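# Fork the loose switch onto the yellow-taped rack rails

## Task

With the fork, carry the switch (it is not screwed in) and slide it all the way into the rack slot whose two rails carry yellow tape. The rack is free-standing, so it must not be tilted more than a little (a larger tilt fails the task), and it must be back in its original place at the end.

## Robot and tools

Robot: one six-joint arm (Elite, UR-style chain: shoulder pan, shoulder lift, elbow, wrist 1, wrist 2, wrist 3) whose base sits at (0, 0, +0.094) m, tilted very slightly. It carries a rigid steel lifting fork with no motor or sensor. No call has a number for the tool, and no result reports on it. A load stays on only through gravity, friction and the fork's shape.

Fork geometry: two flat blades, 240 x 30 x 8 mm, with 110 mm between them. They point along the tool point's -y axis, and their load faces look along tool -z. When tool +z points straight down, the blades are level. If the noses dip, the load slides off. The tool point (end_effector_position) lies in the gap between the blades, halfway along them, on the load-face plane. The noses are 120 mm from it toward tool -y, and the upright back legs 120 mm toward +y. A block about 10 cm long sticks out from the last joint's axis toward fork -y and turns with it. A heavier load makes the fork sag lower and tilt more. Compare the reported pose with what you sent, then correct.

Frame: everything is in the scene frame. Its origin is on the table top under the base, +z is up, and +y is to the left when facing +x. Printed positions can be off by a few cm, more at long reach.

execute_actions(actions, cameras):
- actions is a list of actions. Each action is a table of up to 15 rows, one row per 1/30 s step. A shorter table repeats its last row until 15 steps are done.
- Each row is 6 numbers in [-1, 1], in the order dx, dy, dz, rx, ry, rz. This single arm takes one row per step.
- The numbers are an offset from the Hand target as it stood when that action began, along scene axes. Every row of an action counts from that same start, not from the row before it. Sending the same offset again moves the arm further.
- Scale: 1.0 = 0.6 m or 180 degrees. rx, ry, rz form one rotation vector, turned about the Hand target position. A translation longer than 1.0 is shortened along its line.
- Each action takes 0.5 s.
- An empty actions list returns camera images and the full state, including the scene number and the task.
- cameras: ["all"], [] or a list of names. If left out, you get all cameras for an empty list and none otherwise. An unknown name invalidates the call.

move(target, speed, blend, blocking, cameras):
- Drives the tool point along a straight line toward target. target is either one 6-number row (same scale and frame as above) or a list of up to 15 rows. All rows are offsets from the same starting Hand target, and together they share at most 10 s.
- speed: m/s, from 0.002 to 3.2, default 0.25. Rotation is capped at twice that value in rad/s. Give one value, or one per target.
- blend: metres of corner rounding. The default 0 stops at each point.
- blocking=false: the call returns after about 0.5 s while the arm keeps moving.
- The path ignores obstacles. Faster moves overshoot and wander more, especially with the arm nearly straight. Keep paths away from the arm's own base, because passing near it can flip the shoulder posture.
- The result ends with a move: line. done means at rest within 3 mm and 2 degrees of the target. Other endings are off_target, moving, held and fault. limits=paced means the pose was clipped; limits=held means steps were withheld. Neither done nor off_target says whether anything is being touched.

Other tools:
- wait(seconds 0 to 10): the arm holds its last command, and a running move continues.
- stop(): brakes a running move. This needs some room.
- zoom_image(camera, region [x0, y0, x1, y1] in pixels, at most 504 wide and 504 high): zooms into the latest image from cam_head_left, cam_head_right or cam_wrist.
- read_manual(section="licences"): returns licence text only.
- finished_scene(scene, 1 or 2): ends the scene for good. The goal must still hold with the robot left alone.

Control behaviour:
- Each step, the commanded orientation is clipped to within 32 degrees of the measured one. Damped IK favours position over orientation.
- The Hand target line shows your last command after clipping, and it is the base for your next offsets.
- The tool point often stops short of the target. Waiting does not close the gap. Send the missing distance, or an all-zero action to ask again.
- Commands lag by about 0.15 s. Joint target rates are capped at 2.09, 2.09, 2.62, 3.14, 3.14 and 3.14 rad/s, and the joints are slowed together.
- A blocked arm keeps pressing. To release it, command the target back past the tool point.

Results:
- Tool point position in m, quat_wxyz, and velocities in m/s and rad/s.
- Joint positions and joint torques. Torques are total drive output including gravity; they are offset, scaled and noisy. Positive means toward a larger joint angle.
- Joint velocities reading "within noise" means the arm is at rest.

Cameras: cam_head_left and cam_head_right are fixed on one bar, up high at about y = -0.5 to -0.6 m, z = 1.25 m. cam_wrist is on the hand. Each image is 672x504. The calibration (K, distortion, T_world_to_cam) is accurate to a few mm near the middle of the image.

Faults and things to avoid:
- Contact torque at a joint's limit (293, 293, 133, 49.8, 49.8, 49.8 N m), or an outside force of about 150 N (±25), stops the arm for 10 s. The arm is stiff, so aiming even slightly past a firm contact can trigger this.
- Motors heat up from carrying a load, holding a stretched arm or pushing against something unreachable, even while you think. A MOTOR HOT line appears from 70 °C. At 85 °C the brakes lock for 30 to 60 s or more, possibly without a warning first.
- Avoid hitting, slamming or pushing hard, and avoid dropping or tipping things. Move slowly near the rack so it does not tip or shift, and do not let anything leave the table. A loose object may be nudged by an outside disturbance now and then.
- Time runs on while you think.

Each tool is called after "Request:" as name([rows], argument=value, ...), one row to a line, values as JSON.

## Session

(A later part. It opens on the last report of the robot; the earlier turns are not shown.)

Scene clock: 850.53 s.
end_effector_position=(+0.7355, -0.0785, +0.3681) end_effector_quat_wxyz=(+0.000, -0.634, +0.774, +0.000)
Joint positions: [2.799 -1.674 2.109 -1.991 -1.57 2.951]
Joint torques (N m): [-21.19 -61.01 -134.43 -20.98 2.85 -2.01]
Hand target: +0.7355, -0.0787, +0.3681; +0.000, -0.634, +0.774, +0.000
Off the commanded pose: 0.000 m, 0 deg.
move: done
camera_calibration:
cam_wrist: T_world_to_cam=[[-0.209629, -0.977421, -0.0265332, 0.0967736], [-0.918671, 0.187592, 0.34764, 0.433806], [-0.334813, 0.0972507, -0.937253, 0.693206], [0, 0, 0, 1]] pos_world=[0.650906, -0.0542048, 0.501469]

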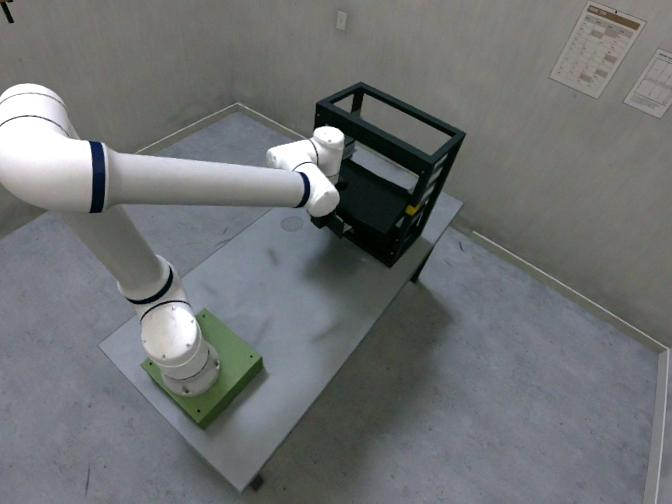

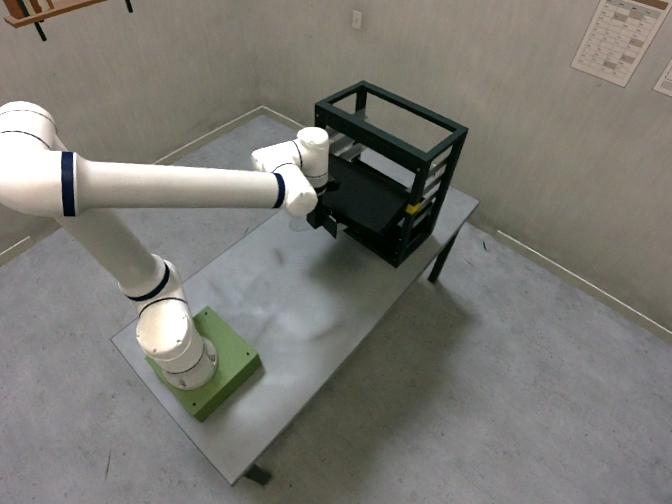

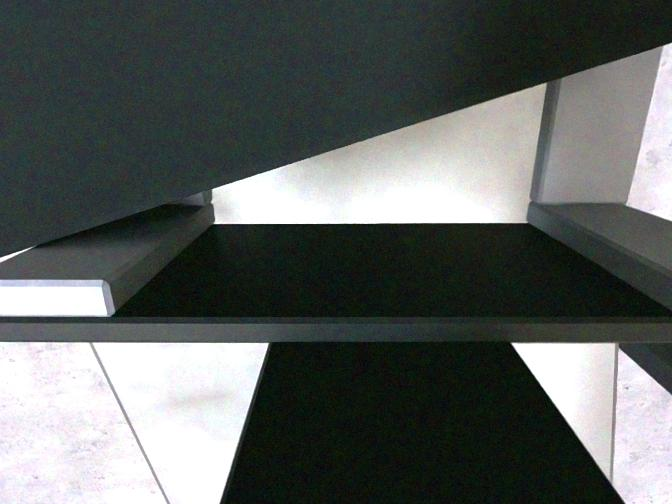

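Request:
move(target=[0.041, 0.0412, 0, 0, 0, -0.0456], speed=0.05, cameras=["cam_wrist", "cam_head_right", "cam_head_left"])

Request:
zoom_image(camera="cam_wrist", region=[150, 0, 600, 250])

Request:
zoom_image(camera="cam_head_right", region=[340, 150, 440, 250])

Request:
zoom_image(camera="cam_head_left", region=[340, 150, 440, 250])

Request:
zoom_image(camera="cam_head_right", region=[270, 100, 370, 200])

Scene clock: 859.07 s.
end_effector_position=(+0.7601, -0.0540, +0.3681) end_effector_quat_wxyz=(+0.000, -0.577, +0.817, +0.001)
Joint positions: [2.888 -1.624 2.064 -1.996 -1.568 3.183]
Joint torques (N m): [13.35 -39.06 -163.63 -37.22 6.97 9.83]
Hand target: +0.7601, -0.0540, +0.3681; +0.000, -0.577, +0.817, +0.000
Off the commanded pose: 0.000 m, 0 deg.
move: done
camera_calibration:
cam_wrist: T_world_to_cam=[[-0.346795, -0.937562, -0.0266505, 0.232275], [-0.882561, 0.316568, 0.347666, 0.431308], [-0.317522, 0.14409, -0.93724, 0.688436], [0, 0, 0, 1]] pos_world=[0.6798, -0.0179627, 0.501468]

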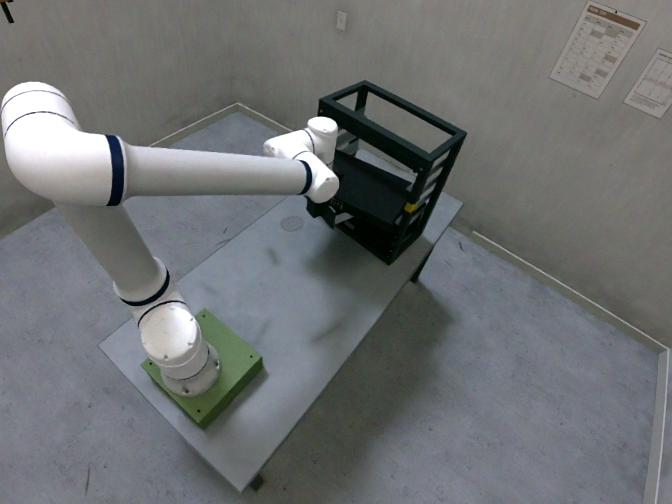

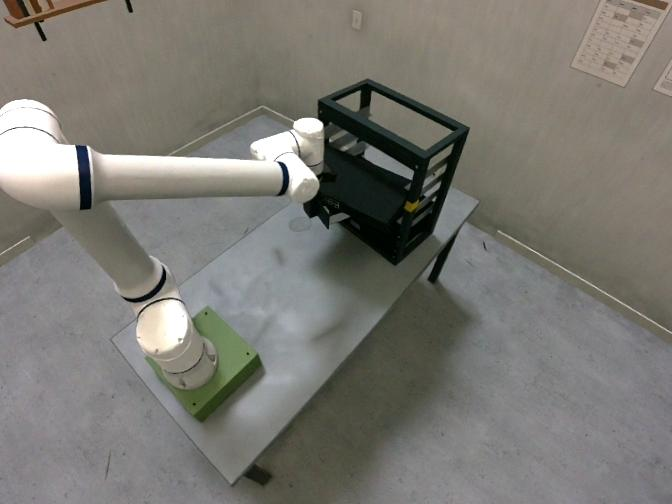

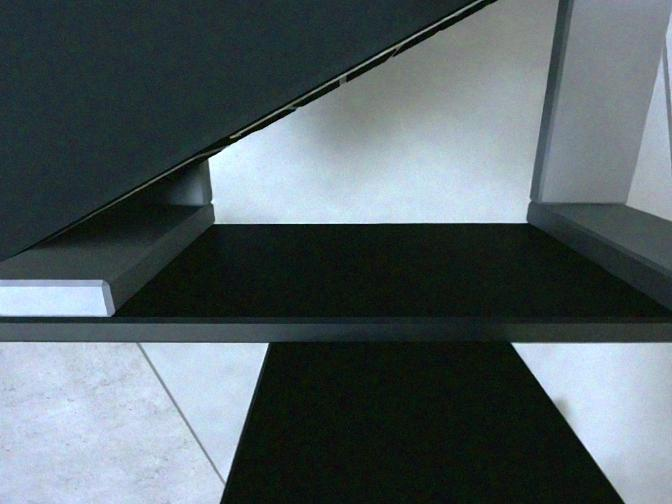

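Scaled by 1.120.

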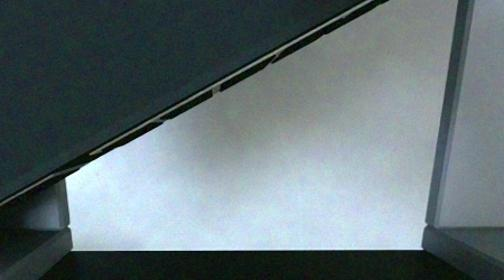

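Scaled by 5.040.

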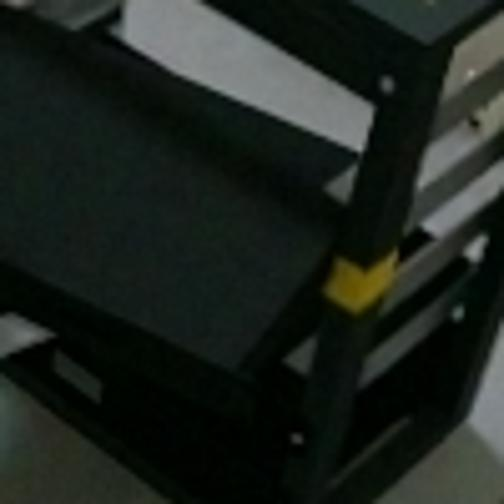

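Scaled by 5.040.

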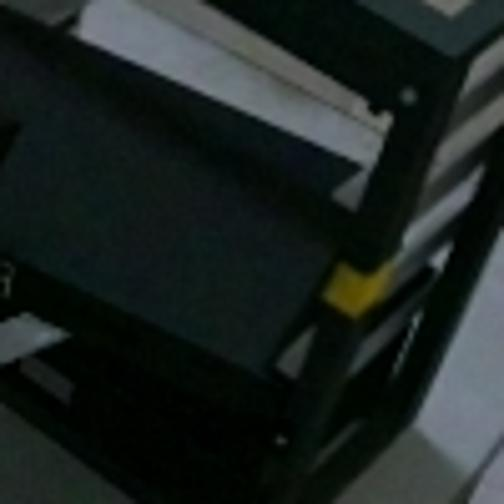

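Scaled by 5.040.

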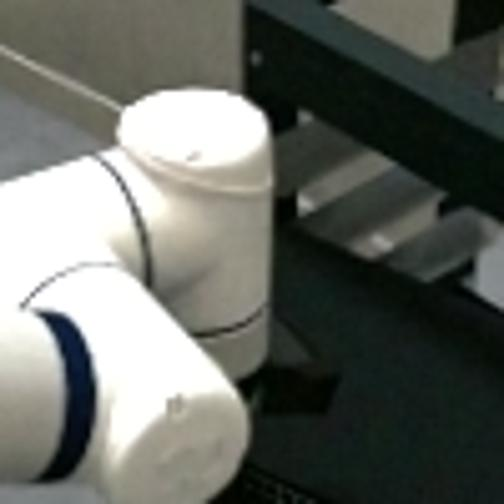

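Request:
move(target=[-0.2333, 0, 0, 0, 0, 0], speed=0.06, cameras=["cam_wrist", "cam_head_right", "cam_head_left"])

Request:
zoom_image(camera="cam_head_right", region=[240, 90, 450, 280])

Request:
zoom_image(camera="cam_head_left", region=[240, 90, 450, 280])

Scene clock: 971.60 s.
end_effector_position=(+0.6203, -0.0540, +0.3681) end_effector_quat_wxyz=(+0.000, -0.577, +0.817, +0.000)
Joint positions: [2.799 -1.892 2.271 -1.933 -1.57 3.094]
Joint torques (N m): [-20.56 -65.46 -113.32 -17.03 1.5 -2.29]
Hand target: +0.6201, -0.0540, +0.3681; +0.000, -0.577, +0.817, +0.000
Off the commanded pose: 0.000 m, 0 deg.
move: done
camera_calibration:
cam_wrist: T_world_to_cam=[[-0.347074, -0.937462, -0.0265443, 0.183985], [-0.882453, 0.316864, 0.34767, 0.307838], [-0.317517, 0.144091, -0.937241, 0.64403], [0, 0, 0, 1]] pos_world=[0.539999, -0.0178626, 0.501469]

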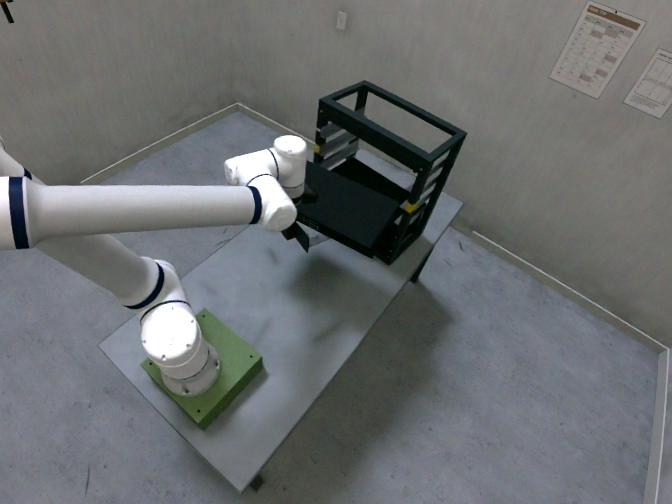

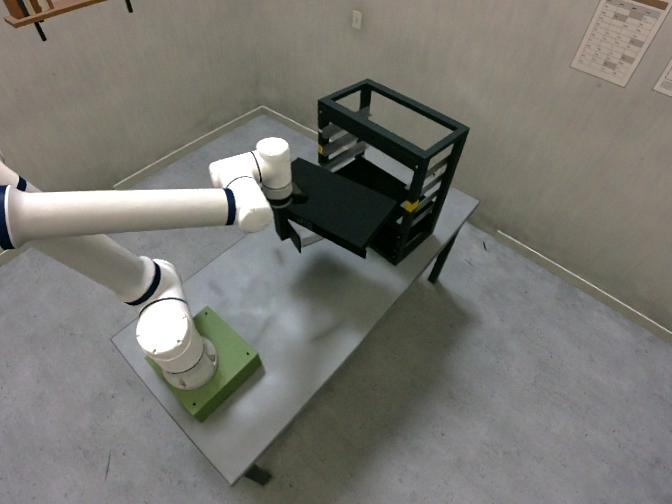

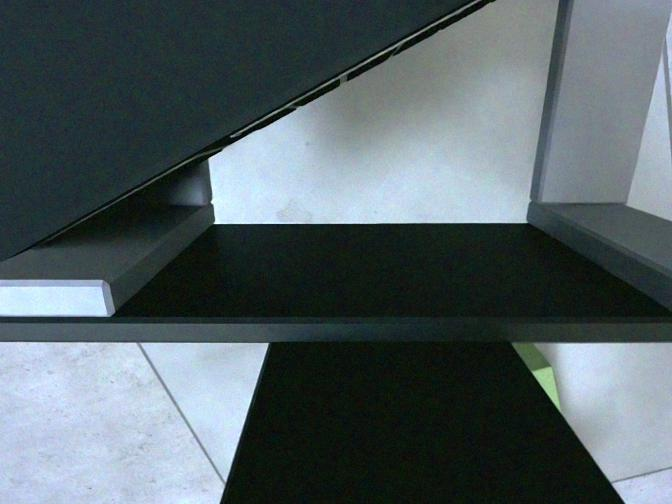

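Scaled by 2.400.

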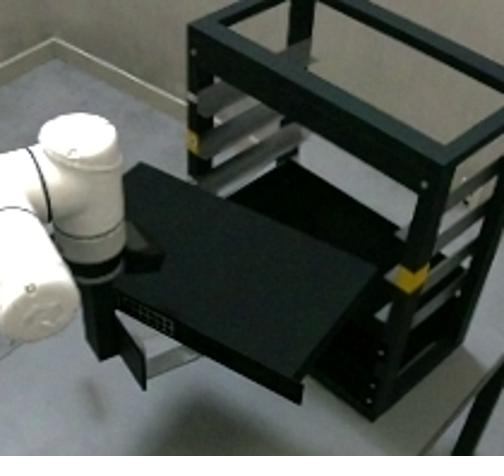

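Scaled by 2.400.

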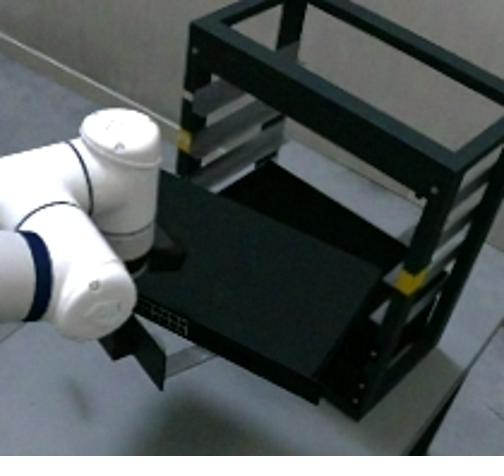

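Request:
move([
  [-0.0118, -0.0163, 0, 0, 0, 0.0861],
  [-0.0118, -0.0163, -0.4218, 0, 0, 0.0861],
], speed=[0.08, 0.12], blend=0.01, cameras=["cam_wrist", "cam_head_right", "cam_head_left"])

Request:
zoom_image(camera="cam_head_right", region=[240, 130, 450, 320])

Request:
zoom_image(camera="cam_head_left", region=[240, 130, 450, 320])

Scene clock: 1005.53 s.
end_effector_position=(+0.6130, -0.0638, +0.1151) end_effector_quat_wxyz=(+0.000, +0.682, -0.732, +0.000)
Joint positions: [2.685 -1.515 2.563 -2.602 -1.572 2.71]
Joint torques (N m): [9.87 -49.61 -66.38 -20.75 6.58 3.26]
Hand target: +0.6131, -0.0637, +0.1150; +0.000, +0.682, -0.732, +0.000
Off the commanded pose: 0.000 m, 0 deg.
move: done
camera_calibration:
cam_wrist: T_world_to_cam=[[-0.0839056, -0.996119, -0.0265942, 0.000540055], [-0.935055, 0.0694811, 0.347628, 0.408985], [-0.344431, 0.054035, -0.937255, 0.416886], [0, 0, 0, 1]] pos_world=[0.526057, -0.0504052, 0.248569]

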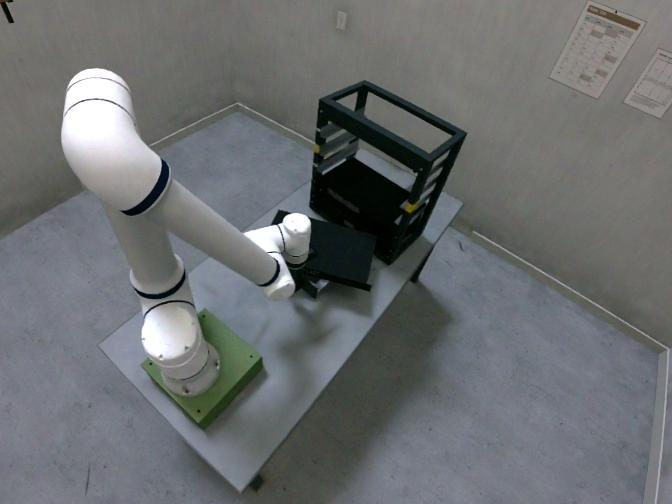

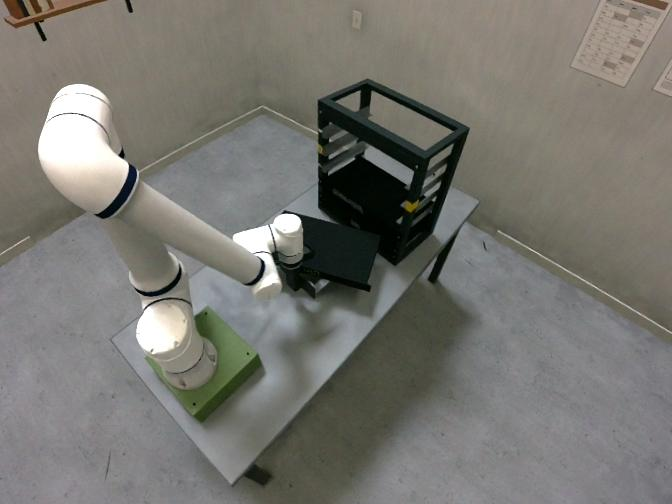

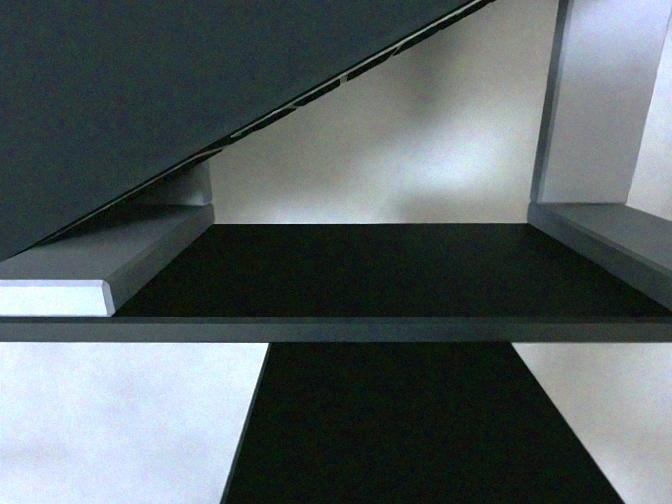

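Scaled by 2.400.

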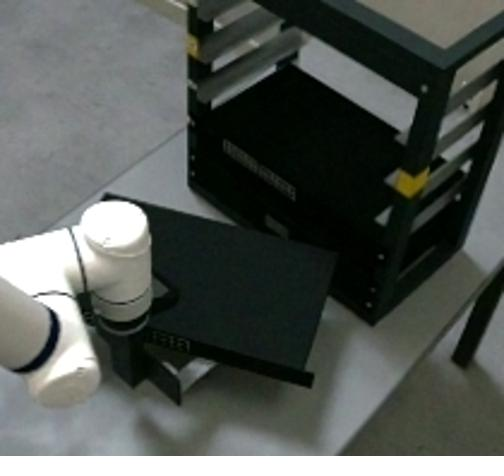

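Scaled by 2.400.

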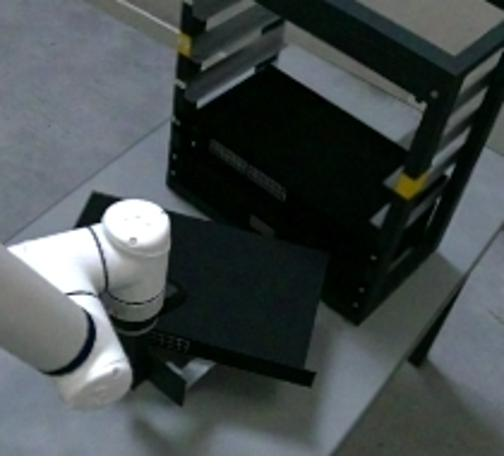

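Request:
move([
  [0.0, 0.05, 0, 0, 0, -0.0017],
  [0.2367, 0.0313, 0, 0, 0, -0.0017],
], speed=0.06, blend=0.01, cameras=["cam_wrist", "cam_head_right", "cam_head_left"])

Request:
zoom_image(camera="cam_head_right", region=[240, 130, 450, 320])

Request:
zoom_image(camera="cam_wrist", region=[150, 50, 600, 300])

Scene clock: 1026.33 s.
end_effector_position=(+0.7546, -0.0448, +0.1147) end_effector_quat_wxyz=(+0.001, +0.680, -0.734, -0.001)
Joint positions: [2.835 -1.317 2.308 -2.546 -1.569 2.865]
Joint torques (N m): [8.45 -76.17 -149.94 -29.08 3.52 -1.23]
Hand target: +0.7551, -0.0450, +0.1150; +0.000, +0.680, -0.734, +0.000
Off the commanded pose: 0.001 m, 0 deg.
move: done
camera_calibration:
cam_wrist: T_world_to_cam=[[-0.0892059, -0.995653, -0.0267782, 0.0352395], [-0.934482, 0.0743614, 0.348159, 0.539871], [-0.344654, 0.0560815, -0.937053, 0.464525], [0, 0, 0, 1]] pos_world=[0.667744, -0.0311106, 0.248268]

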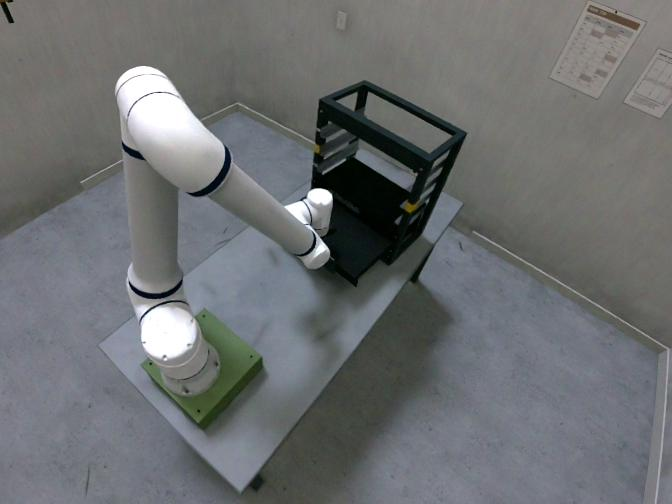

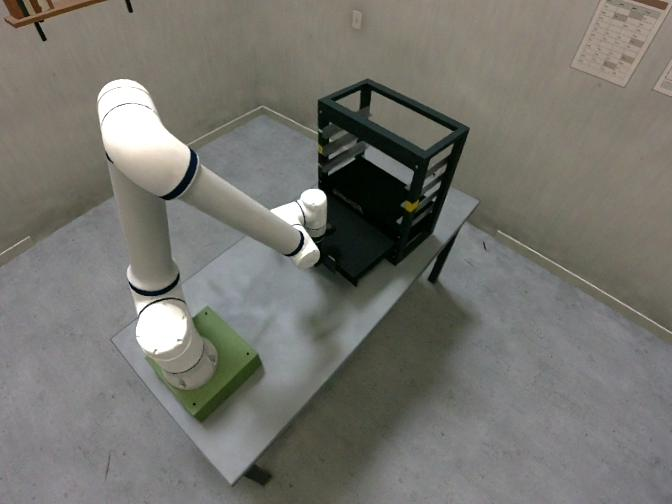

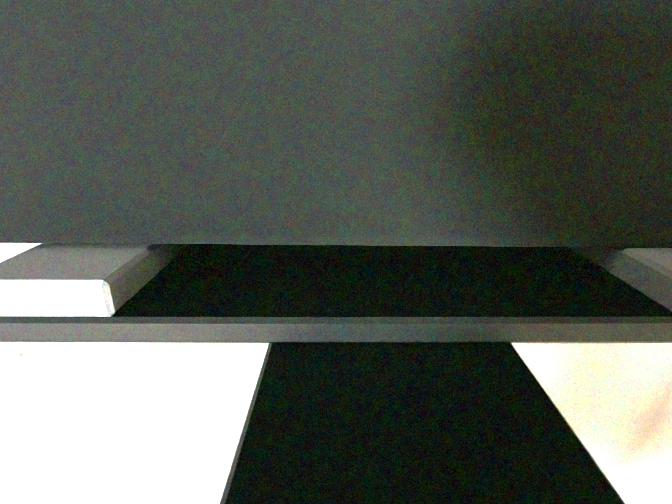

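Scaled by 2.400.

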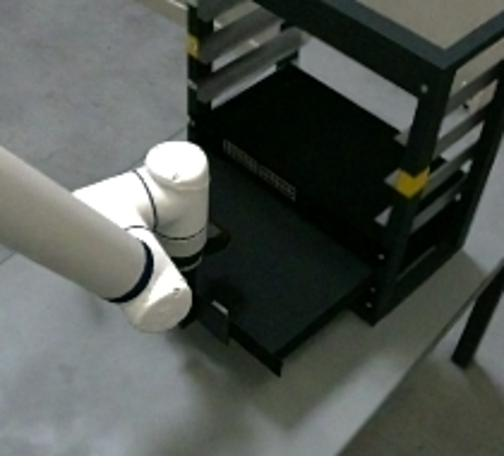

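Scaled by 1.120.

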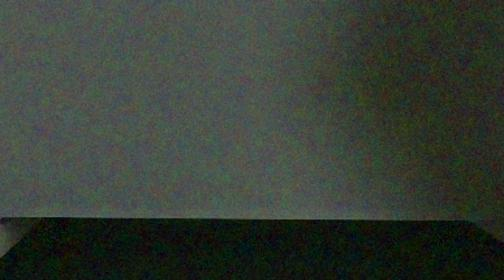

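Request:
zoom_image(camera="cam_head_right", region=[350, 210, 420, 280])

Request:
zoom_image(camera="cam_head_left", region=[350, 210, 420, 280])

Request:
zoom_image(camera="cam_head_right", region=[300, 170, 370, 240])

Scaled by 7.200.

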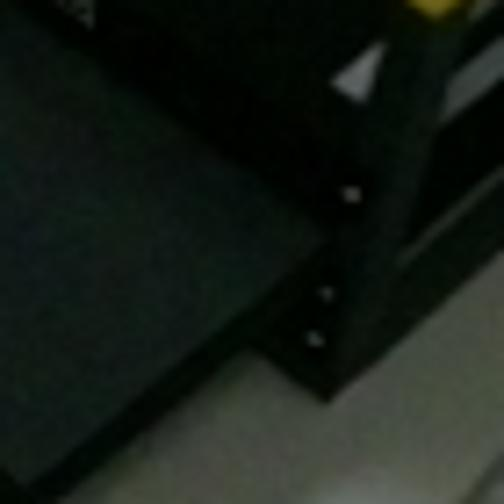

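Scaled by 7.200.

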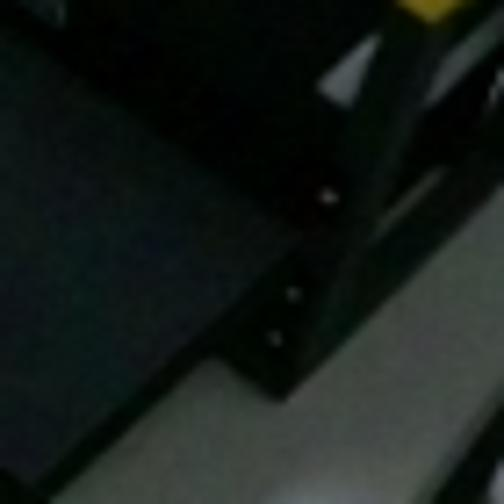

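Scaled by 7.200.

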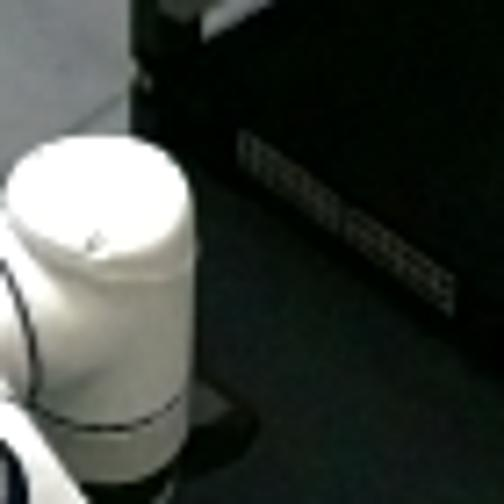

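Request:
move([
  [-0.0249, 0.0021, 0, 0, 0, 0],
  [-0.0245, 0.0071, 0.4217, 0, 0, 0],
], speed=[0.05, 0.12], cameras=["cam_wrist", "cam_head_right", "cam_head_left"])

Request:
zoom_image(camera="cam_head_right", region=[360, 160, 430, 230])

Request:
zoom_image(camera="cam_head_left", region=[360, 160, 430, 230])

Request:
zoom_image(camera="cam_head_right", region=[270, 100, 370, 200])

Request:
zoom_image(camera="cam_wrist", region=[150, 50, 600, 300])

Scene clock: 1061.90 s.
end_effector_position=(+0.7404, -0.0407, +0.3678) end_effector_quat_wxyz=(+0.000, +0.680, -0.734, +0.000)
Joint positions: [2.832 -1.672 2.108 -1.991 -1.569 2.862]
Joint torques (N m): [11.43 -88.62 -134.36 -15.23 1.47 3.46]
Hand target: +0.7404, -0.0407, +0.3680; +0.000, +0.680, -0.734, +0.000
Off the commanded pose: 0.000 m, 0 deg.
move: done
camera_calibration:
cam_wrist: T_world_to_cam=[[-0.0892152, -0.995657, -0.0266054, 0.04484], [-0.934666, 0.0744606, 0.347642, 0.438492], [-0.344152, 0.0558821, -0.93725, 0.696201], [0, 0, 0, 1]] pos_world=[0.653443, -0.0269103, 0.501269]

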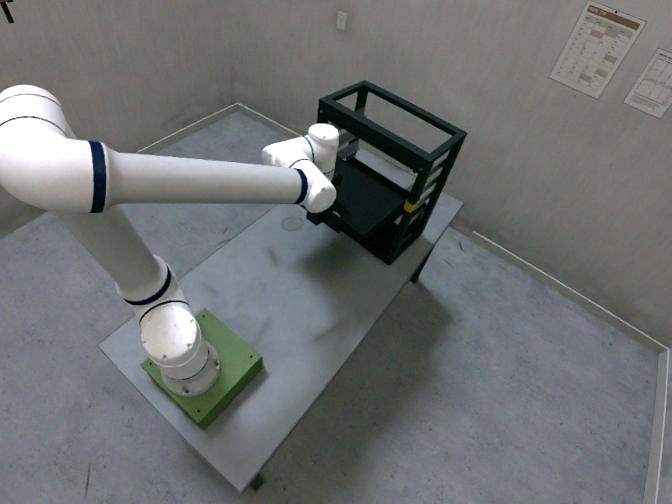

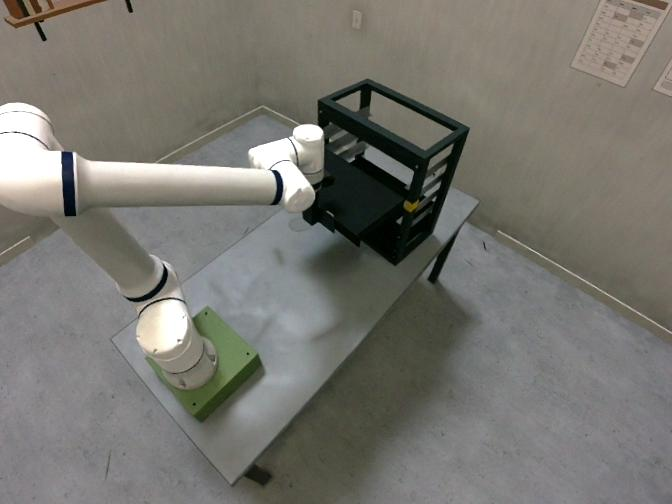

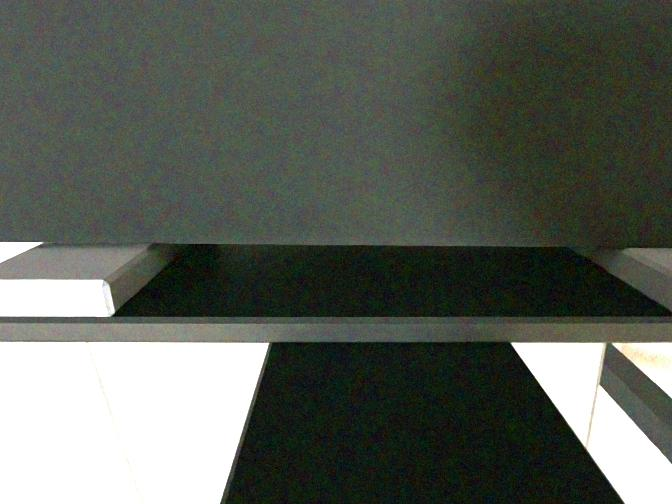

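Scaled by 7.200.

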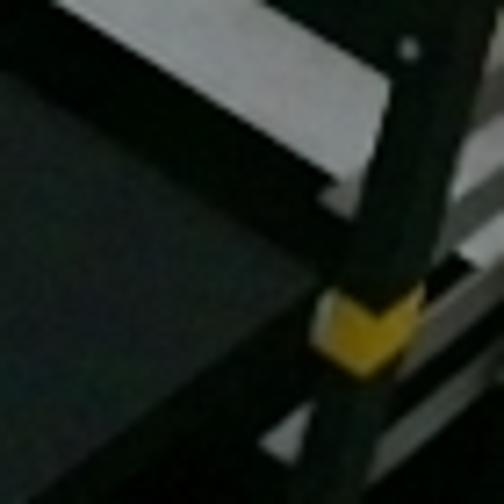

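Scaled by 7.200.

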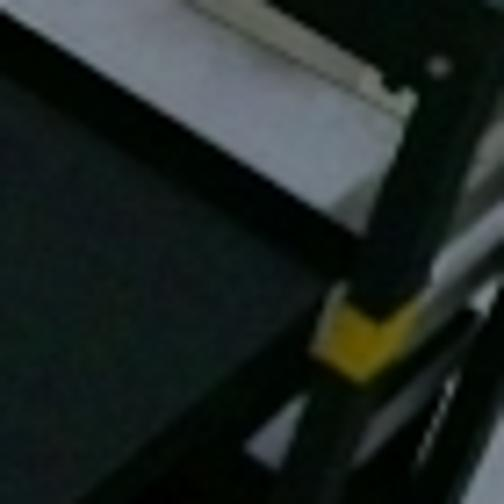

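Scaled by 5.040.

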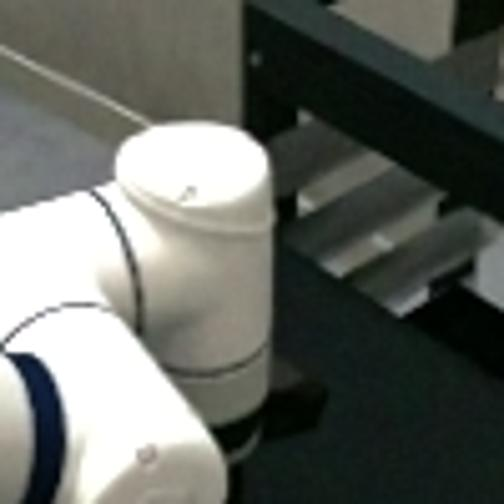

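Scaled by 1.120.

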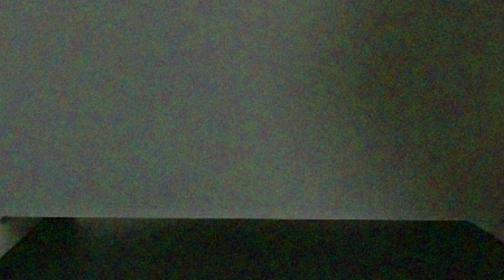

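Request:
move(target=[0.0415, -0.0035, 0, 0, 0, 0], speed=0.05, cameras=["cam_wrist"])

Request:
zoom_image(camera="cam_wrist", region=[150, 50, 600, 300])

Scene clock: 1072.53 s.
end_effector_position=(+0.7651, -0.0428, +0.3681) end_effector_quat_wxyz=(+0.000, +0.680, -0.734, +0.000)
Joint positions: [2.844 -1.628 2.068 -1.996 -1.569 2.873]
Joint torques (N m): [9.71 -64.2 -132.93 -15.79 2.23 3.39]
Hand target: +0.7653, -0.0428, +0.3680; +0.000, +0.680, -0.734, +0.000
Off the commanded pose: 0.000 m, 0 deg.
move: done
camera_calibration:
cam_wrist: T_world_to_cam=[[-0.0891812, -0.995662, -0.0265194, 0.0449009], [-0.934713, 0.0744659, 0.347516, 0.461854], [-0.344034, 0.0557799, -0.937299, 0.704983], [0, 0, 0, 1]] pos_world=[0.678243, -0.0290102, 0.501469]
Images, in order (width x height): cam_wrist 672x504.

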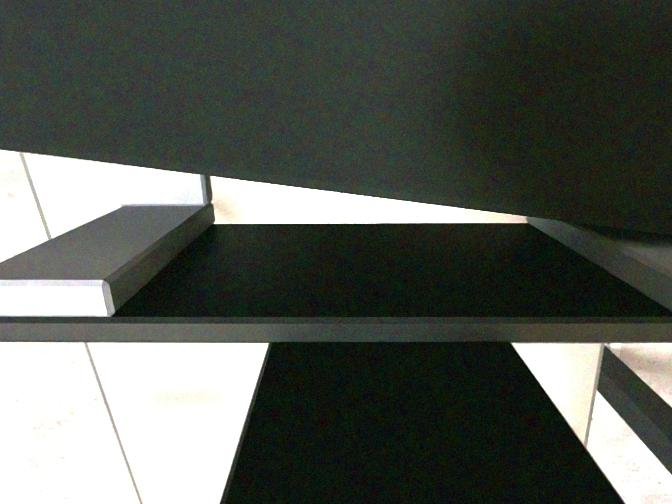

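Scaled by 1.120.

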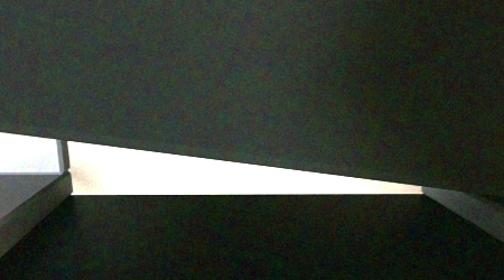

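Request:
move([
  [-0.1005, 0.0085, 0, 0, 0, 0],
  [-0.1005, 0.0085, -0.4217, 0, 0, 0],
  [-0.017, 0.0013, -0.4217, 0, 0, 0],
], speed=[0.1, 0.15, 0.06], blend=[0.01, 0.01, 0], cameras=["cam_wrist", "cam_head_right", "cam_head_left"])

Request:
zoom_image(camera="cam_head_right", region=[350, 210, 420, 280])

Request:
zoom_image(camera="cam_head_left", region=[350, 210, 420, 280])

Request:
zoom_image(camera="cam_wrist", region=[150, 50, 600, 300])

Scene clock: 1091.40 s.
end_effector_position=(+0.7545, -0.0419, +0.1147) end_effector_quat_wxyz=(+0.001, +0.680, -0.734, -0.001)
Joint positions: [2.84 -1.317 2.308 -2.546 -1.569 2.87]
Joint torques (N m): [12.76 -75.09 -131.83 -24.59 5.1 -0.4]
Hand target: +0.7551, -0.0420, +0.1150; +0.000, +0.680, -0.734, +0.000
Off the commanded pose: 0.001 m, 0 deg.
move: done
camera_calibration:
cam_wrist: T_world_to_cam=[[-0.0894262, -0.995633, -0.0268046, 0.0383688], [-0.934462, 0.0745586, 0.348168, 0.539579], [-0.344649, 0.0561832, -0.937049, 0.464227], [0, 0, 0, 1]] pos_world=[0.667643, -0.0281108, 0.248167]

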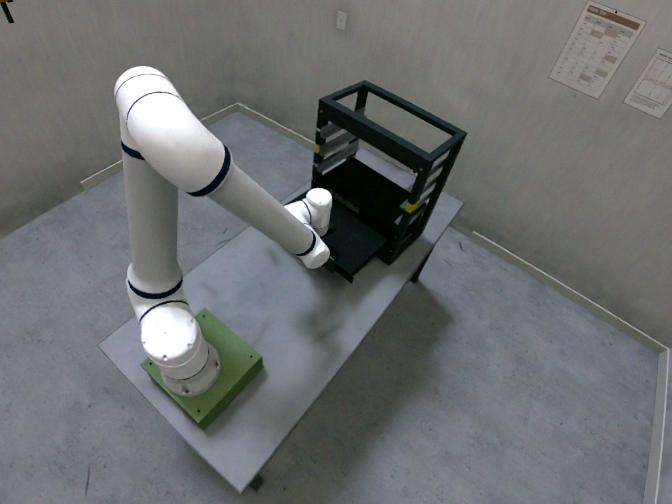

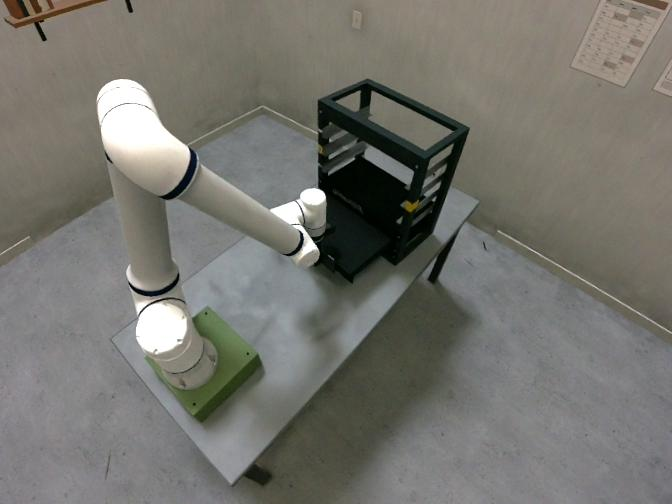

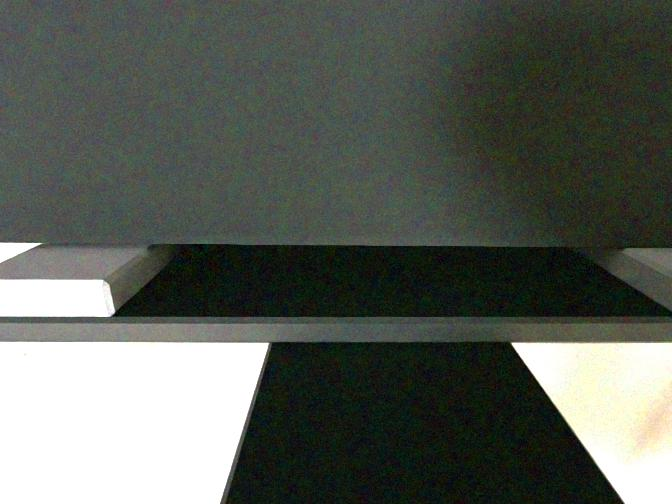

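Scaled by 7.200.

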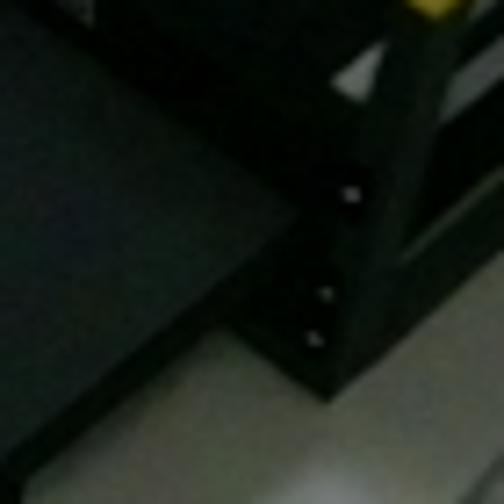

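Scaled by 7.200.

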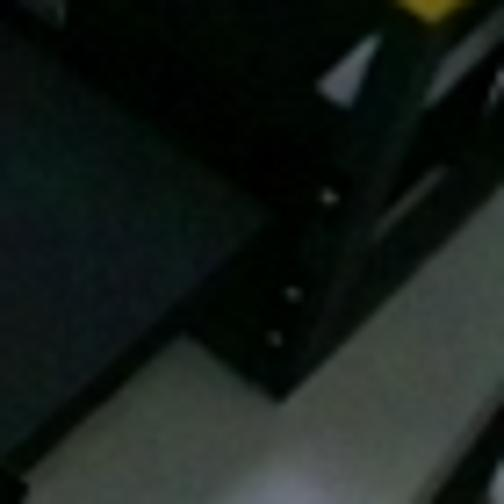

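Scaled by 1.120.

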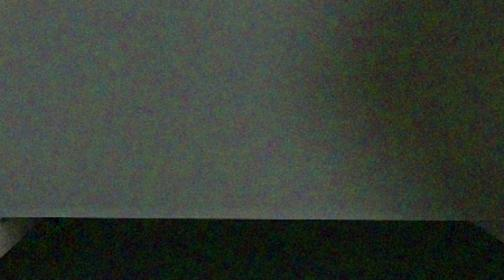

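Request:
move([
  [-0.025, 0.0021, 0, 0, 0, 0],
  [-0.028, -0.0335, 0.4217, 0, 0, 0],
  [0.0135, -0.037, 0.4217, 0, 0, 0],
], speed=[0.06, 0.15, 0.05], blend=[0.004, 0.004, 0], cameras=["cam_wrist", "cam_head_right"])

Request:
zoom_image(camera="cam_wrist", region=[150, 50, 600, 300])

Request:
zoom_image(camera="cam_head_right", region=[360, 160, 430, 230])

Scene clock: 1106.17 s.
end_effector_position=(+0.7629, -0.0642, +0.3679) end_effector_quat_wxyz=(+0.000, +0.680, -0.734, +0.000)
Joint positions: [2.809 -1.629 2.069 -1.996 -1.57 2.839]
Joint torques (N m): [7.34 -61.01 -185 -41.69 2.02 -3.89]
Hand target: +0.7632, -0.0642, +0.3680; +0.000, +0.680, -0.734, +0.000
Off the commanded pose: 0.000 m, 0 deg.
move: done
camera_calibration:
cam_wrist: T_world_to_cam=[[-0.0892483, -0.995652, -0.0266902, 0.023526], [-0.934631, 0.0744568, 0.347737, 0.461259], [-0.344238, 0.0559805, -0.937212, 0.70543], [0, 0, 0, 1]] pos_world=[0.676043, -0.0504105, 0.501368]
Images, in order (width x height): cam_head_right 672x504, cam_wrist 672x504.

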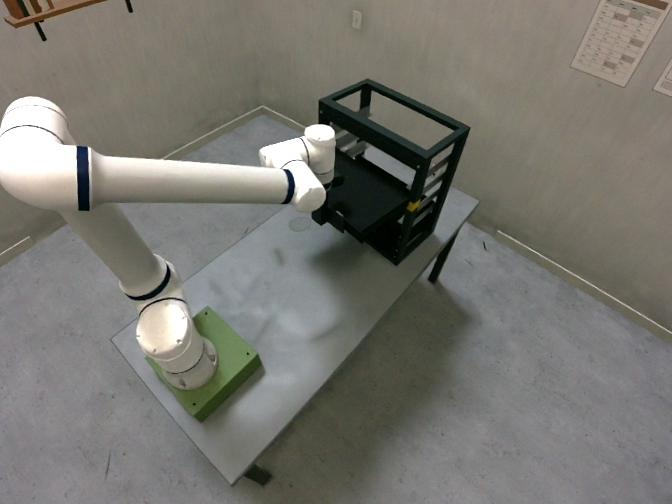

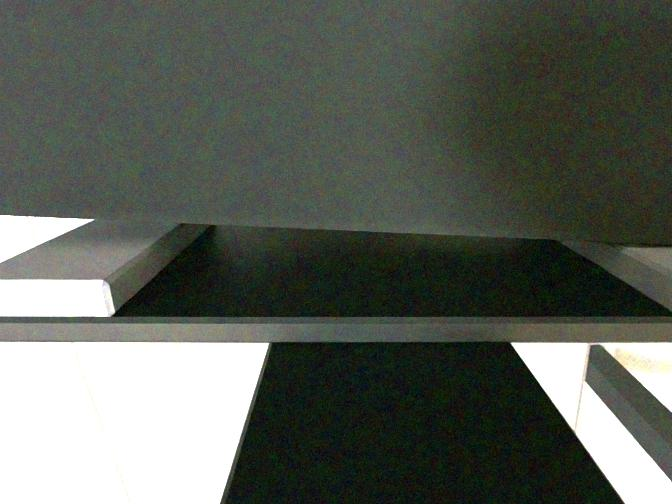

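Scaled by 1.120.

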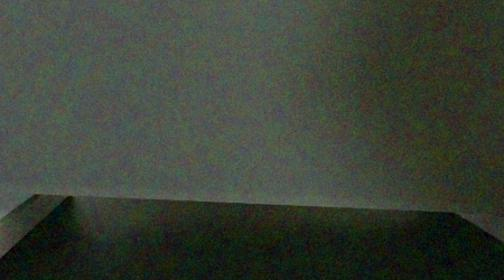

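Scaled by 7.200.

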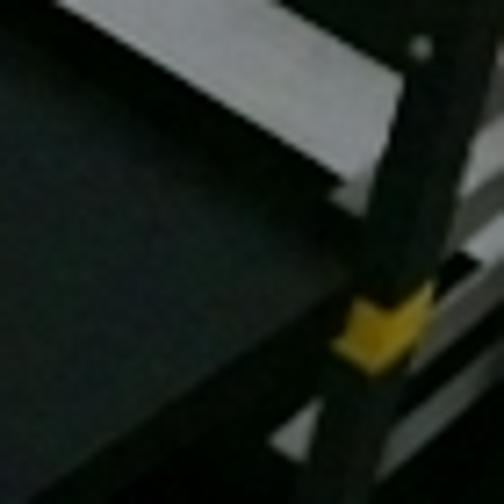

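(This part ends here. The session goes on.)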